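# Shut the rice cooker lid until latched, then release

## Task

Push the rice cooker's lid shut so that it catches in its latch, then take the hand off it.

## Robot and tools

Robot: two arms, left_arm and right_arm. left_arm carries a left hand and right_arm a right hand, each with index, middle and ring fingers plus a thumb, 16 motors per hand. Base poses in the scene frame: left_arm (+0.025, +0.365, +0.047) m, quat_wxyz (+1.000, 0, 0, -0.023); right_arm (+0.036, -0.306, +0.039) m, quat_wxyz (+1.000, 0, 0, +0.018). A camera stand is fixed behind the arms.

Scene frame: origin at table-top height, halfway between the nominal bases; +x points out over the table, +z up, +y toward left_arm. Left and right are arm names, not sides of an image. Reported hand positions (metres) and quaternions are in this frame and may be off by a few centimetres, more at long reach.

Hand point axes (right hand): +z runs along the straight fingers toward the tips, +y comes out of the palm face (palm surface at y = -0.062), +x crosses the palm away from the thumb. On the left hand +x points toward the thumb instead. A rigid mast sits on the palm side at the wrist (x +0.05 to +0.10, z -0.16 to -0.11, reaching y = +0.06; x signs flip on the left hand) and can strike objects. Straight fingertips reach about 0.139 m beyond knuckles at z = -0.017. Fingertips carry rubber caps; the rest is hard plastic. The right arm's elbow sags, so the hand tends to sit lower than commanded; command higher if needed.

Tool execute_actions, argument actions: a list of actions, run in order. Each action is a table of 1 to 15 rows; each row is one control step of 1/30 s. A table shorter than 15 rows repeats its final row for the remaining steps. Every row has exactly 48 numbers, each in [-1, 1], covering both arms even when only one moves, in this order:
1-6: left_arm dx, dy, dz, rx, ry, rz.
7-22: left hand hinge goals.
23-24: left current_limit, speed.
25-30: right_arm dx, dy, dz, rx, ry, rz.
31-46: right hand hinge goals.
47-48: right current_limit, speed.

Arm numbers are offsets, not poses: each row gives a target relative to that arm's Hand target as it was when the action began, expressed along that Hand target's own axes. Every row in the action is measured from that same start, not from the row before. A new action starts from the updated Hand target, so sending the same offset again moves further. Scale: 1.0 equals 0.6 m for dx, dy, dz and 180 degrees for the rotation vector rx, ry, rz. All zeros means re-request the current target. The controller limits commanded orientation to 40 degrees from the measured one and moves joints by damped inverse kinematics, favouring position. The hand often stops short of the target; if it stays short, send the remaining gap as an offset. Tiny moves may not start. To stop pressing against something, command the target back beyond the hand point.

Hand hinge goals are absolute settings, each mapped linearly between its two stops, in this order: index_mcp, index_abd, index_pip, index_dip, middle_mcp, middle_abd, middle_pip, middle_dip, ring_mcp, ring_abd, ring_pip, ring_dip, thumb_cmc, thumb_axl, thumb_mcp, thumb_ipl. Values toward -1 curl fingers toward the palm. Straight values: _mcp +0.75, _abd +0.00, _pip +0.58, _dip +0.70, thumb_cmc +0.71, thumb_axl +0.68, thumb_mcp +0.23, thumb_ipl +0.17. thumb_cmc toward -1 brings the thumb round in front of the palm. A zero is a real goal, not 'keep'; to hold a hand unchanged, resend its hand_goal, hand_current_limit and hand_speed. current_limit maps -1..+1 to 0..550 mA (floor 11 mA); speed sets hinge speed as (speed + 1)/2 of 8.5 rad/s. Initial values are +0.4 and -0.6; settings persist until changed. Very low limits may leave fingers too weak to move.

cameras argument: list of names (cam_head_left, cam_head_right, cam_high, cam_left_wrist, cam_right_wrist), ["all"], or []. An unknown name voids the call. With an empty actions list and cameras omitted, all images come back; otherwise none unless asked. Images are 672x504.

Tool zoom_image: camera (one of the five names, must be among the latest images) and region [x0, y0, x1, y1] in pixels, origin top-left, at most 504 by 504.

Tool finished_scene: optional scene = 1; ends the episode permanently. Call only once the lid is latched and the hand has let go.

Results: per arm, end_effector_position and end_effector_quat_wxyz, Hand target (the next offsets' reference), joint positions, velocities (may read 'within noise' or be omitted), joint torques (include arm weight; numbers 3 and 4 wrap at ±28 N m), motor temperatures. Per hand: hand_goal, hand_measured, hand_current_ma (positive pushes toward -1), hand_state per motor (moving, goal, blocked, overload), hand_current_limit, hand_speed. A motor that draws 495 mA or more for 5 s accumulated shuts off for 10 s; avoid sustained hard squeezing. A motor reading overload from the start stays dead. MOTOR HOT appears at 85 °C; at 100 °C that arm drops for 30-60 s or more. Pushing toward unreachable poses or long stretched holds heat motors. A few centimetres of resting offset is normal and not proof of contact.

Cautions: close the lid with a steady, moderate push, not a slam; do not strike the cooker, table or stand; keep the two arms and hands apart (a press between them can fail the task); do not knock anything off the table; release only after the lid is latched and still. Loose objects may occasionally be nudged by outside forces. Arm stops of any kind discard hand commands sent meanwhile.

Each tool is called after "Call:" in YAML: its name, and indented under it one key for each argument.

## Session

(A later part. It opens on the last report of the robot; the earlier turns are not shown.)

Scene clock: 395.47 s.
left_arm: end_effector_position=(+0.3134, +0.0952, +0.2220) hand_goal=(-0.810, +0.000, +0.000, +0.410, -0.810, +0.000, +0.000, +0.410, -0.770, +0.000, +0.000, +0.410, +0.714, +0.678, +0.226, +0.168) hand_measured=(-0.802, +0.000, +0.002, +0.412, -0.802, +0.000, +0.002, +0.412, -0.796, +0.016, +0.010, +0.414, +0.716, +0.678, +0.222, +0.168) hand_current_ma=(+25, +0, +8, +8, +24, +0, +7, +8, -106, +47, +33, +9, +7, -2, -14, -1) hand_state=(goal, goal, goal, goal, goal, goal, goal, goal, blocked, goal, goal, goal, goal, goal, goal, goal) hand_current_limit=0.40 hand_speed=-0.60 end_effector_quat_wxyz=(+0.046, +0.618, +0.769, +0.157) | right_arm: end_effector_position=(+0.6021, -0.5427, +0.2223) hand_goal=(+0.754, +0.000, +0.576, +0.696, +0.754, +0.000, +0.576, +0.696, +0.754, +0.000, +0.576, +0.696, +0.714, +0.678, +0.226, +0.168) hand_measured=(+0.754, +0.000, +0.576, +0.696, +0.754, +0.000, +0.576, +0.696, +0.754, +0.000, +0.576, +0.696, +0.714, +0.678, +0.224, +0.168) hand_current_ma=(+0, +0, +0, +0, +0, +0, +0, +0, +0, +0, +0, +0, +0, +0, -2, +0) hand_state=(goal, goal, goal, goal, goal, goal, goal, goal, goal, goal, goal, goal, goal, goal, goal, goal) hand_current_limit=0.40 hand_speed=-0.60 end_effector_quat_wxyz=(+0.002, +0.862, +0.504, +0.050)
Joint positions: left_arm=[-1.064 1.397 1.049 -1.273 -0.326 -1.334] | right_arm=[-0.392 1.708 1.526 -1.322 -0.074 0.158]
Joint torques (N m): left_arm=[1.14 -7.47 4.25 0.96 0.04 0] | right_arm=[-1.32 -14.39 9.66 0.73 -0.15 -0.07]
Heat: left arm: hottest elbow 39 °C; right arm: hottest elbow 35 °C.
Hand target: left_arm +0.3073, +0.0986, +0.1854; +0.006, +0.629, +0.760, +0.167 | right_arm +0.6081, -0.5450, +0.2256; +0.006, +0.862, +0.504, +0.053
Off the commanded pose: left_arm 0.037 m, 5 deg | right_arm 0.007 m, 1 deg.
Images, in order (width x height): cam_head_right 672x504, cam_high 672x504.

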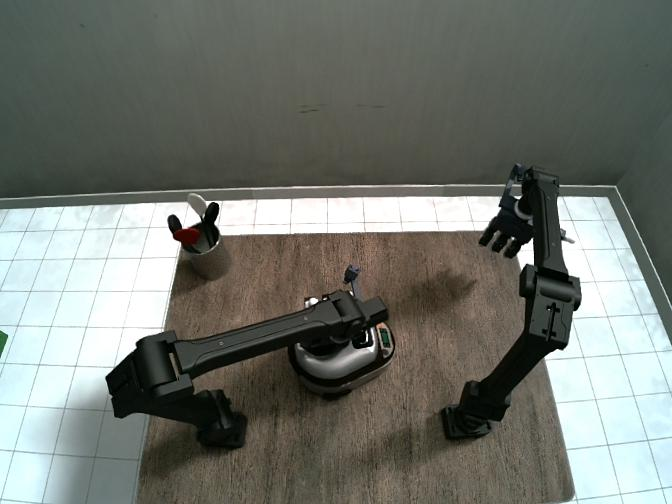

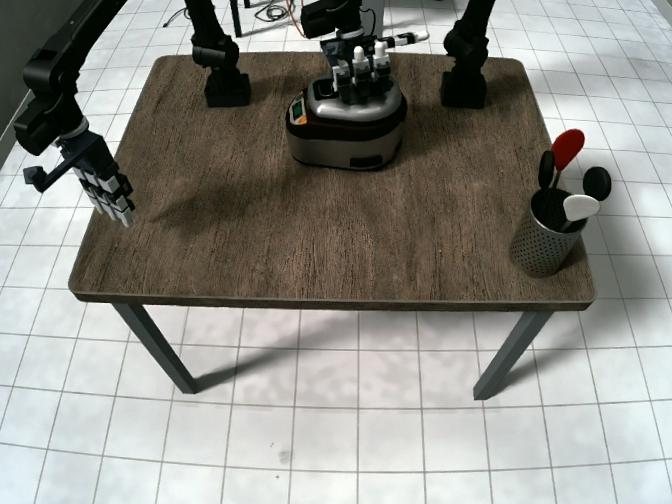

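Call:
execute_actions:
  actions:
    - [[-0.0067,-0.0087,0.0315,0,0,0,-0.81,0,0,0.41,-0.81,0,0,0.41,-0.85,0,0,0.41,0.714,0.678,0.226,0.168,0.4,-0.6,0,0,0,0,0,0,0.754,0,0.576,0.696,0.754,0,0.576,0.696,0.754,0,0.576,0.696,0.714,0.678,0.226,0.168,0.4,-0.6]]
  cameras: ["cam_high","cam_head_right"]

Call:
zoom_image:
  camera: "cam_high"
  region: [280, 60, 420, 180]

Call:
zoom_image:
  camera: "cam_head_right"
  region: [280, 290, 400, 410]

Scene clock: 403.93 s.
left_arm: end_effector_position=(+0.3126, +0.0957, +0.2186) hand_goal=(-0.810, +0.000, +0.000, +0.410, -0.810, +0.000, +0.000, +0.410, -0.850, +0.000, +0.000, +0.410, +0.714, +0.678, +0.226, +0.168) hand_measured=(-0.802, +0.000, +0.002, +0.412, -0.802, +0.000, +0.002, +0.412, -0.830, +0.022, +0.012, +0.414, +0.716, +0.678, +0.222, +0.168) hand_current_ma=(+25, +0, +8, +8, +24, +0, +7, +8, +79, +65, +37, +11, +7, -2, -14, -1) hand_state=(goal, goal, goal, goal, goal, goal, goal, goal, blocked, blocked, goal, goal, goal, goal, goal, goal) hand_current_limit=0.40 hand_speed=-0.60 end_effector_quat_wxyz=(+0.059, +0.617, +0.771, +0.149) | right_arm: end_effector_position=(+0.6021, -0.5427, +0.2223) hand_goal=(+0.754, +0.000, +0.576, +0.696, +0.754, +0.000, +0.576, +0.696, +0.754, +0.000, +0.576, +0.696, +0.714, +0.678, +0.226, +0.168) hand_measured=(+0.754, +0.000, +0.576, +0.696, +0.754, +0.000, +0.576, +0.696, +0.754, +0.000, +0.576, +0.696, +0.714, +0.678, +0.224, +0.168) hand_current_ma=(+0, +0, +0, +0, +0, +0, +0, +0, +0, +0, +0, +0, +0, +0, -2, +0) hand_state=(goal, goal, goal, goal, goal, goal, goal, goal, goal, goal, goal, goal, goal, goal, goal, goal) hand_current_limit=0.40 hand_speed=-0.60 end_effector_quat_wxyz=(+0.002, +0.862, +0.504, +0.050)
Joint positions: left_arm=[-1.064 1.381 1.026 -1.236 -0.322 -1.335] | right_arm=[-0.392 1.708 1.526 -1.322 -0.074 0.158]
Joint torques (N m): left_arm=[0.97 -4.42 3.37 1.55 -0.1 0] | right_arm=[-0.91 -14.68 9.73 0.49 -0.11 -0.1]
Motor temperatures (°C): left_arm=[32 28 38 25 27 26] | right_arm=[27 31 35 25 23 24]
Heat: left arm: hottest elbow 38 °C; right arm: hottest elbow 35 °C.
Hand target: left_arm +0.3073, +0.0986, +0.1653; +0.006, +0.629, +0.760, +0.167 | right_arm +0.6081, -0.5450, +0.2256; +0.006, +0.862, +0.504, +0.053
Off the commanded pose: left_arm 0.054 m, 7 deg | right_arm 0.007 m, 1 deg.
Images, in order (width x height): cam_head_right 672x504, cam_high 672x504.

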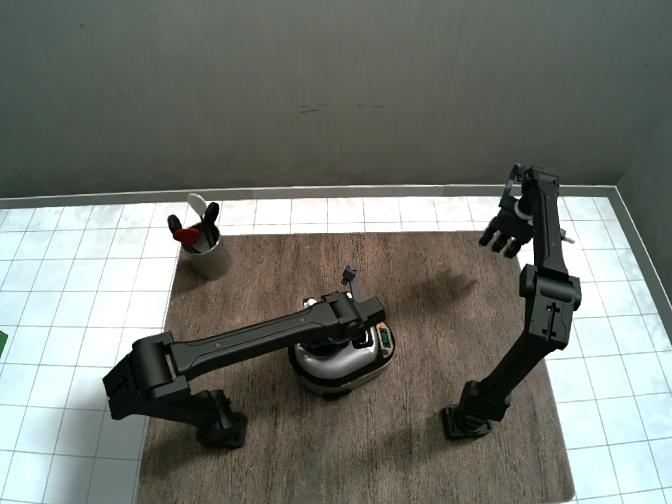

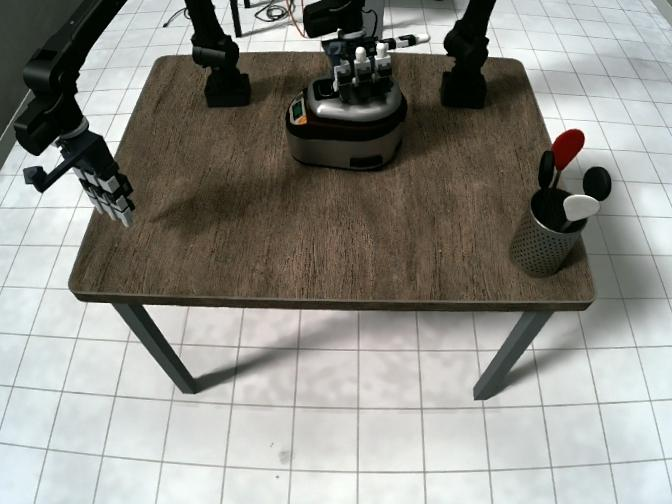

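Scaled by 3.600 from the camera's 672x504 image, which has a finer 960x720 frame.

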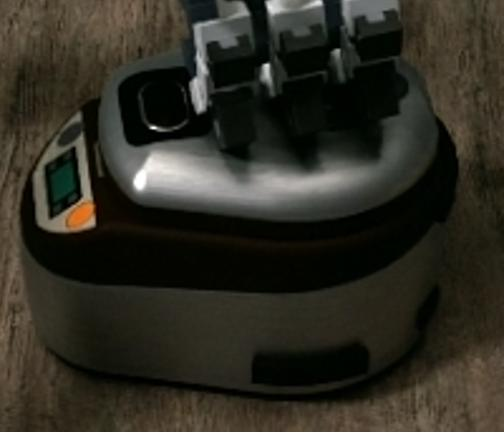

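Scaled by 4.200 from the camera's 672x504 image, which has a finer 960x720 frame.

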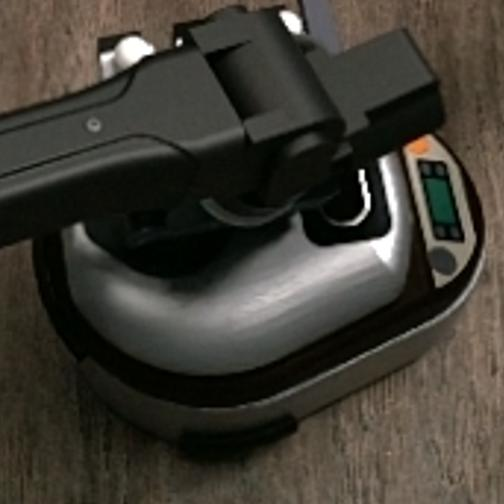

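Call:
zoom_image:
  camera: "cam_high"
  region: [280, 75, 370, 145]

Call:
zoom_image:
  camera: "cam_head_right"
  region: [330, 310, 400, 390]

Scaled by 5.600 from the camera's 672x504 image, which has a finer 960x720 frame.

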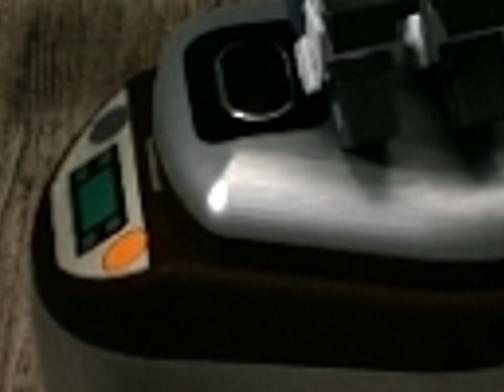

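Scaled by 6.300 from the camera's 672x504 image, which has a finer 960x720 frame.

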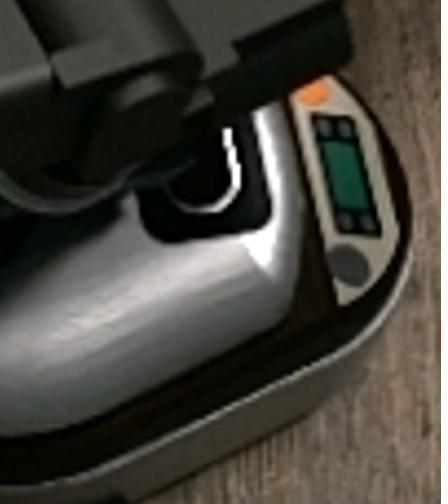

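Call:
execute_actions:
  actions:
    - [[-0.01,-0.0131,0.0473,0,0,0,-0.81,0,0,0.41,-0.81,0,0,0.41,-0.85,0,0,0.41,0.714,0.678,0.226,0.168,0.4,-0.6,0,0,0,0,0,0,0.754,0,0.576,0.696,0.754,0,0.576,0.696,0.754,0,0.576,0.696,0.714,0.678,0.226,0.168,0.4,-0.6]]
  cameras: ["cam_high","cam_head_right"]

Call:
zoom_image:
  camera: "cam_high"
  region: [280, 75, 370, 145]

Call:
zoom_image:
  camera: "cam_head_right"
  region: [330, 310, 400, 390]

Scene clock: 416.47 s.
left_arm: end_effector_position=(+0.3131, +0.0957, +0.2165) hand_goal=(-0.810, +0.000, +0.000, +0.410, -0.810, +0.000, +0.000, +0.410, -0.850, +0.000, +0.000, +0.410, +0.714, +0.678, +0.226, +0.168) hand_measured=(-0.802, +0.000, +0.002, +0.412, -0.802, +0.000, +0.002, +0.412, -0.830, +0.022, +0.012, +0.414, +0.716, +0.678, +0.222, +0.168) hand_current_ma=(+25, +0, +8, +8, +24, +0, +7, +8, +79, +65, +37, +11, +7, -2, -14, -1) hand_state=(goal, goal, goal, goal, goal, goal, goal, goal, blocked, blocked, goal, goal, goal, goal, goal, goal) hand_current_limit=0.40 hand_speed=-0.60 end_effector_quat_wxyz=(+0.076, +0.615, +0.772, +0.145) | right_arm: end_effector_position=(+0.6021, -0.5427, +0.2223) hand_goal=(+0.754, +0.000, +0.576, +0.696, +0.754, +0.000, +0.576, +0.696, +0.754, +0.000, +0.576, +0.696, +0.714, +0.678, +0.226, +0.168) hand_measured=(+0.754, +0.000, +0.576, +0.696, +0.754, +0.000, +0.576, +0.696, +0.754, +0.000, +0.576, +0.696, +0.714, +0.678, +0.224, +0.168) hand_current_ma=(+0, +0, +0, +0, +0, +0, +0, +0, +0, +0, +0, +0, +0, +0, -2, +0) hand_state=(goal, goal, goal, goal, goal, goal, goal, goal, goal, goal, goal, goal, goal, goal, goal, goal) hand_current_limit=0.40 hand_speed=-0.60 end_effector_quat_wxyz=(+0.002, +0.862, +0.504, +0.050)
Joint positions: left_arm=[-1.065 1.364 1.001 -1.192 -0.328 -1.335] | right_arm=[-0.392 1.708 1.526 -1.322 -0.074 0.158]
Joint torques (N m): left_arm=[0.91 -1.08 1.28 2.7 0.18 -0.01] | right_arm=[-0.5 -14.97 9.81 0.79 -0.17 -0.12]
Heat: left arm: hottest elbow 37 °C; right arm: hottest elbow 35 °C.
Hand target: left_arm +0.3070, +0.0987, +0.1352; +0.005, +0.629, +0.760, +0.166 | right_arm +0.6081, -0.5450, +0.2256; +0.006, +0.862, +0.504, +0.053
Off the commanded pose: left_arm 0.081 m, 9 deg | right_arm 0.007 m, 1 deg.
Images, in order (width x height): cam_head_right 672x504, cam_high 672x504.

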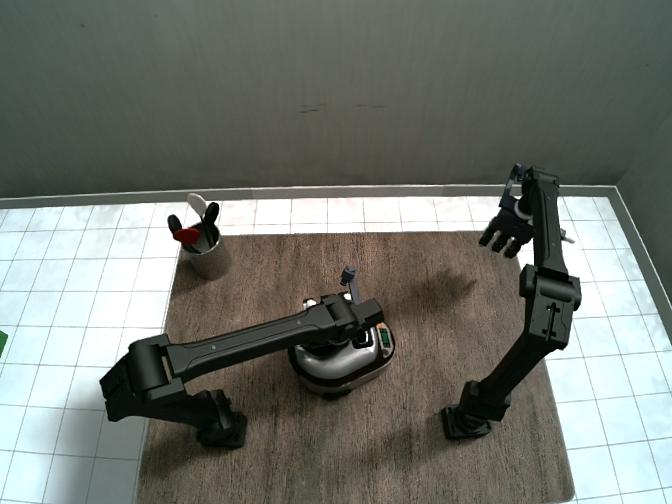

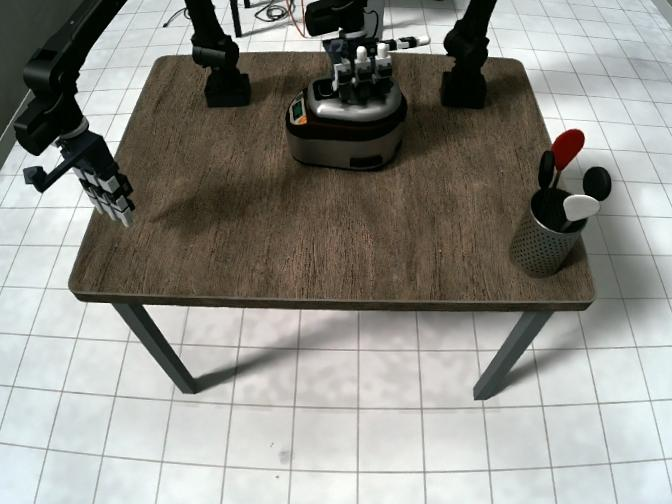

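Scaled by 5.600 from the camera's 672x504 image, which has a finer 960x720 frame.

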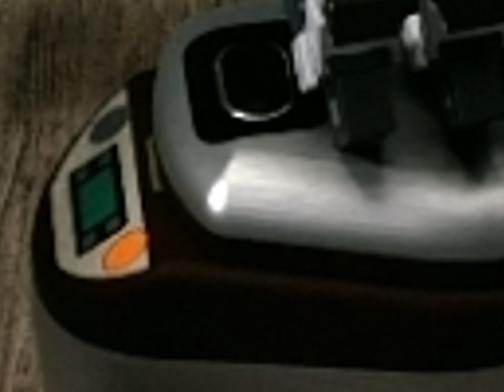

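Scaled by 6.300 from the camera's 672x504 image, which has a finer 960x720 frame.

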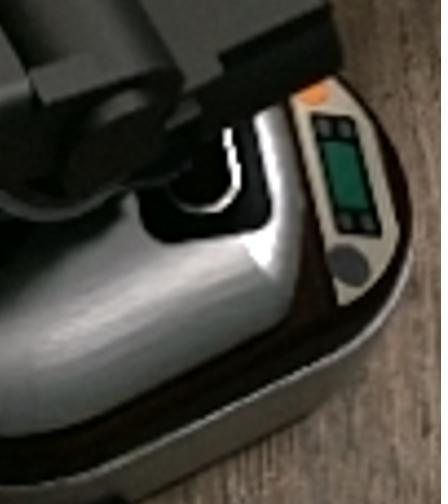

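Call:
execute_actions:
  actions:
    - [[0.0134,0.0174,-0.0631,0,0,0,-0.81,0,0,0.41,-0.81,0,0,0.41,-0.85,0,0,0.41,0.714,0.678,0.226,0.168,0.4,-0.6,0,0,0,0,0,0,0.754,0,0.576,0.696,0.754,0,0.576,0.696,0.754,0,0.576,0.696,0.714,0.678,0.226,0.168,0.4,-0.6]]
    - [[0.0134,0.0174,-0.0631,0,0,0,-0.81,0,0,0.41,-0.81,0,0,0.41,-0.85,0,0,0.41,0.714,0.678,0.226,0.168,0.4,-0.6,0,0,0,0,0,0,0.754,0,0.576,0.696,0.754,0,0.576,0.696,0.754,0,0.576,0.696,0.714,0.678,0.226,0.168,0.4,-0.6]]
    - [[0.0101,0.0131,-0.0473,0,0,0,-0.81,0,0,0.41,-0.81,0,0,0.41,-0.83,0,0,0.41,0.714,0.678,0.226,0.168,0.4,-0.6,0,0,0,0,0,0,0.754,0,0.576,0.696,0.754,0,0.576,0.696,0.754,0,0.576,0.696,0.714,0.678,0.226,0.168,0.4,-0.6]]
  cameras: ["cam_high","cam_head_right"]

Call:
zoom_image:
  camera: "cam_high"
  region: [280, 75, 370, 145]

Call:
zoom_image:
  camera: "cam_head_right"
  region: [330, 310, 400, 390]

Scene clock: 428.93 s.
left_arm: end_effector_position=(+0.3024, +0.1120, +0.2340) hand_goal=(-0.810, +0.000, +0.000, +0.410, -0.810, +0.000, +0.000, +0.410, -0.830, +0.000, +0.000, +0.410, +0.714, +0.678, +0.226, +0.168) hand_measured=(-0.802, +0.000, +0.002, +0.412, -0.802, +0.000, +0.002, +0.412, -0.830, +0.022, +0.008, +0.414, +0.716, +0.678, +0.222, +0.168) hand_current_ma=(+25, +0, +8, +8, +24, +0, +7, +8, +3, +66, +27, +11, +7, -2, -14, -1) hand_state=(goal, goal, goal, goal, goal, goal, goal, goal, goal, blocked, goal, goal, goal, goal, goal, goal) hand_current_limit=0.40 hand_speed=-0.60 end_effector_quat_wxyz=(-0.005, +0.624, +0.762, +0.173) | right_arm: end_effector_position=(+0.6021, -0.5427, +0.2223) hand_goal=(+0.754, +0.000, +0.576, +0.696, +0.754, +0.000, +0.576, +0.696, +0.754, +0.000, +0.576, +0.696, +0.714, +0.678, +0.226, +0.168) hand_measured=(+0.754, +0.000, +0.576, +0.696, +0.754, +0.000, +0.576, +0.696, +0.754, +0.000, +0.576, +0.696, +0.714, +0.678, +0.224, +0.168) hand_current_ma=(+0, +0, +0, +0, +0, +0, +0, +0, +0, +0, +0, +0, +0, +0, -2, +0) hand_state=(goal, goal, goal, goal, goal, goal, goal, goal, goal, goal, goal, goal, goal, goal, goal, goal) hand_current_limit=0.40 hand_speed=-0.60 end_effector_quat_wxyz=(+0.002, +0.862, +0.504, +0.050)
Joint positions: left_arm=[-1.065 1.393 1.077 -1.412 -0.311 -1.334] | right_arm=[-0.392 1.708 1.526 -1.322 -0.074 0.158]
Joint torques (N m): left_arm=[1.2 -11.69 10.41 -0.13 -0.51 -0.02] | right_arm=[-1.26 -14.74 9.7 0.58 -0.11 -0.1]
Heat: left arm: hottest elbow 36 °C; right arm: hottest elbow 35 °C.
Hand target: left_arm +0.3072, +0.0986, +0.2455; +0.006, +0.629, +0.760, +0.166 | right_arm +0.6081, -0.5450, +0.2256; +0.006, +0.862, +0.504, +0.053
Off the commanded pose: left_arm 0.018 m, 2 deg | right_arm 0.007 m, 1 deg.
Images, in order (width x height): cam_head_right 672x504, cam_high 672x504.

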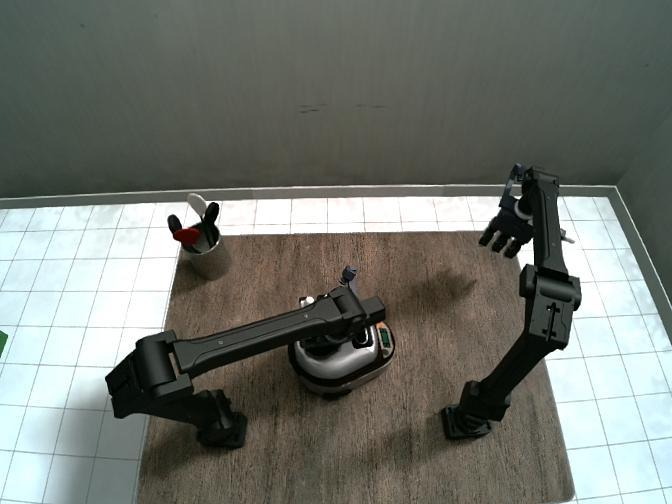

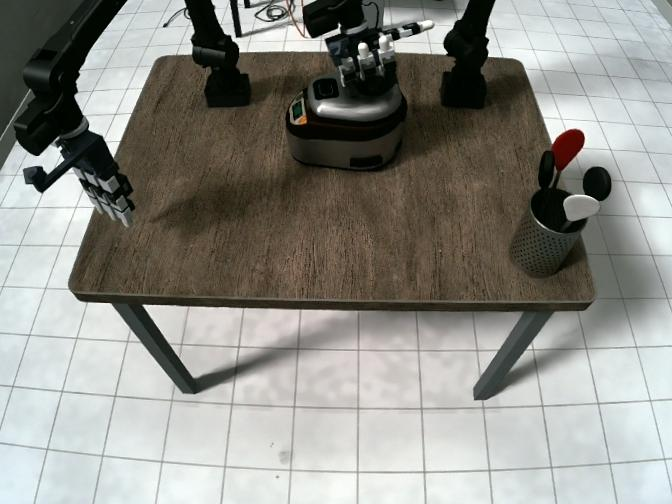

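Scaled by 5.600 from the camera's 672x504 image, which has a finer 960x720 frame.

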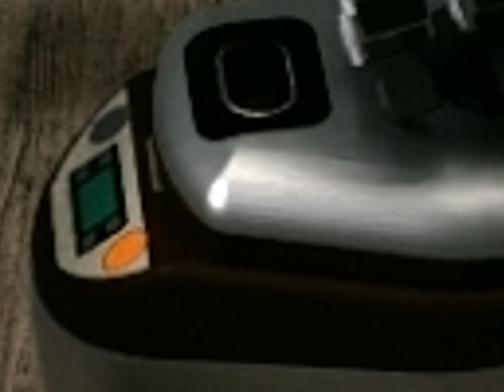

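Scaled by 6.300 from the camera's 672x504 image, which has a finer 960x720 frame.

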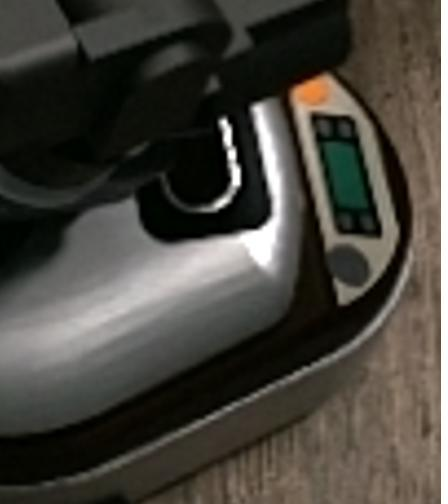

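Call:
execute_actions:
  actions:
    - [[0.0167,0.0218,-0.0789,0,0,0,-0.81,0,0,0.41,-0.81,0,0,0.41,-0.81,0,0,0.41,0.714,0.678,0.226,0.168,0.4,-0.6,0,0,0,0,0,0,0.754,0,0.576,0.696,0.754,0,0.576,0.696,0.754,0,0.576,0.696,0.714,0.678,0.226,0.168,0.4,-0.6]]
    - [[0.0167,0.0218,-0.0789,0,0,0,-0.81,0,0,0.41,-0.81,0,0,0.41,-0.79,0,0,0.41,0.714,0.678,0.226,0.168,0.4,-0.6,0,0,0,0,0,0,0.754,0,0.576,0.696,0.754,0,0.576,0.696,0.754,0,0.576,0.696,0.714,0.678,0.226,0.168,0.4,-0.6]]
  cameras: ["cam_high","cam_head_right"]

Call:
zoom_image:
  camera: "cam_high"
  region: [280, 60, 420, 180]

Call:
zoom_image:
  camera: "cam_head_right"
  region: [330, 310, 400, 390]

Scene clock: 440.73 s.
left_arm: end_effector_position=(+0.3043, +0.1082, +0.3321) hand_goal=(-0.810, +0.000, +0.000, +0.410, -0.810, +0.000, +0.000, +0.410, -0.790, +0.000, +0.000, +0.410, +0.714, +0.678, +0.226, +0.168) hand_measured=(-0.802, +0.000, +0.002, +0.412, -0.802, +0.000, +0.002, +0.412, -0.790, +0.018, -0.002, +0.410, +0.716, +0.678, +0.222, +0.168) hand_current_ma=(+25, +0, +8, +8, +24, +0, +7, +8, +1, +55, -8, -1, +7, -2, -15, -1) hand_state=(goal, goal, goal, goal, goal, goal, goal, goal, goal, goal, goal, goal, goal, goal, goal, goal) hand_current_limit=0.40 hand_speed=-0.60 end_effector_quat_wxyz=(-0.007, +0.625, +0.761, +0.173) | right_arm: end_effector_position=(+0.6021, -0.5427, +0.2223) hand_goal=(+0.754, +0.000, +0.576, +0.696, +0.754, +0.000, +0.576, +0.696, +0.754, +0.000, +0.576, +0.696, +0.714, +0.678, +0.226, +0.168) hand_measured=(+0.754, +0.000, +0.576, +0.696, +0.754, +0.000, +0.576, +0.696, +0.754, +0.000, +0.576, +0.696, +0.714, +0.678, +0.224, +0.168) hand_current_ma=(+0, +0, +0, +0, +0, +0, +0, +0, +0, +0, +0, +0, +0, +0, -2, +0) hand_state=(goal, goal, goal, goal, goal, goal, goal, goal, goal, goal, goal, goal, goal, goal, goal, goal) hand_current_limit=0.40 hand_speed=-0.60 end_effector_quat_wxyz=(+0.002, +0.862, +0.504, +0.050)
Joint positions: left_arm=[-1.065 1.358 1.304 -1.678 -0.311 -1.333] | right_arm=[-0.392 1.708 1.526 -1.322 -0.074 0.158]
Joint torques (N m): left_arm=[1.32 -11.81 10.77 -0.13 -0.52 -0.03] | right_arm=[-0.97 -14.97 9.7 0.69 -0.16 -0.13]
Heat: left arm: hottest elbow 37 °C; right arm: hottest elbow 35 °C.
Hand target: left_arm +0.3073, +0.0985, +0.3459; +0.006, +0.629, +0.760, +0.166 | right_arm +0.6081, -0.5450, +0.2256; +0.006, +0.862, +0.504, +0.053
Off the commanded pose: left_arm 0.017 m, 2 deg | right_arm 0.007 m, 1 deg.
Images, in order (width x height): cam_head_right 672x504, cam_high 672x504.

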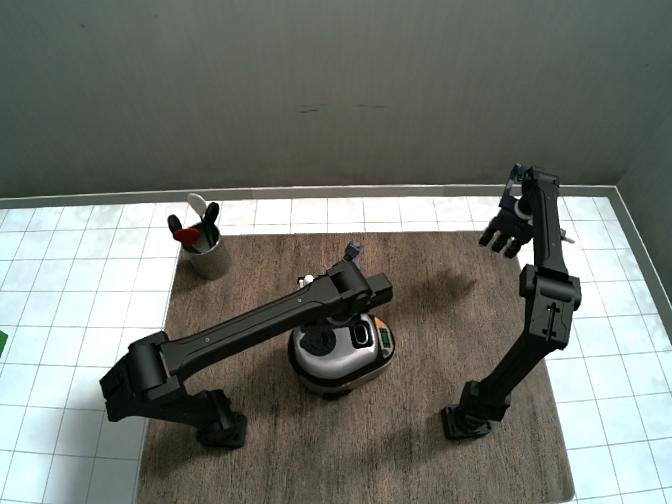

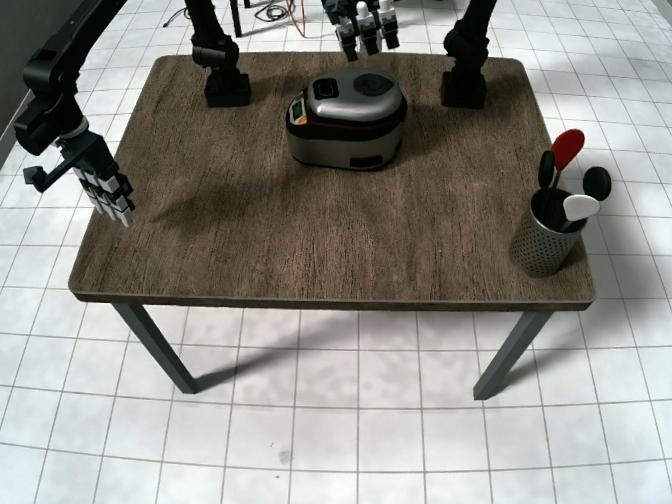

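Scaled by 3.600 from the camera's 672x504 image, which has a finer 960x720 frame.

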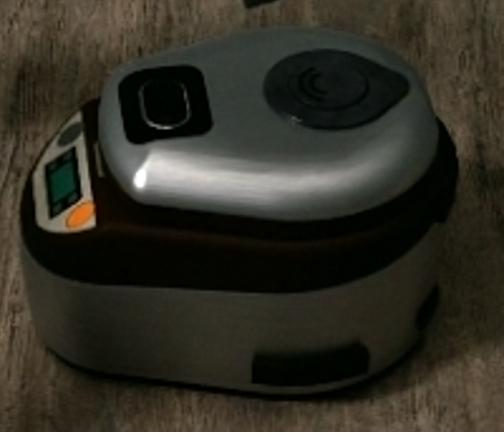

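Scaled by 6.300 from the camera's 672x504 image, which has a finer 960x720 frame.

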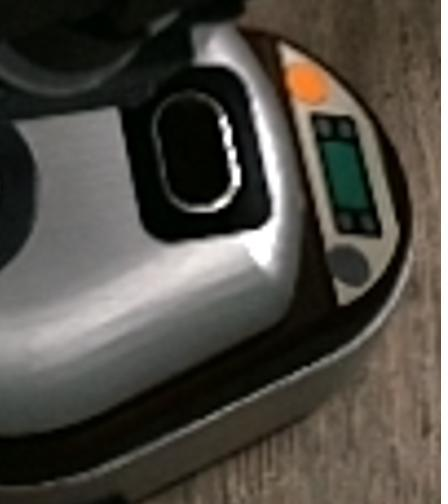

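Call:
finished_scene:

The scene is finished: the task was done.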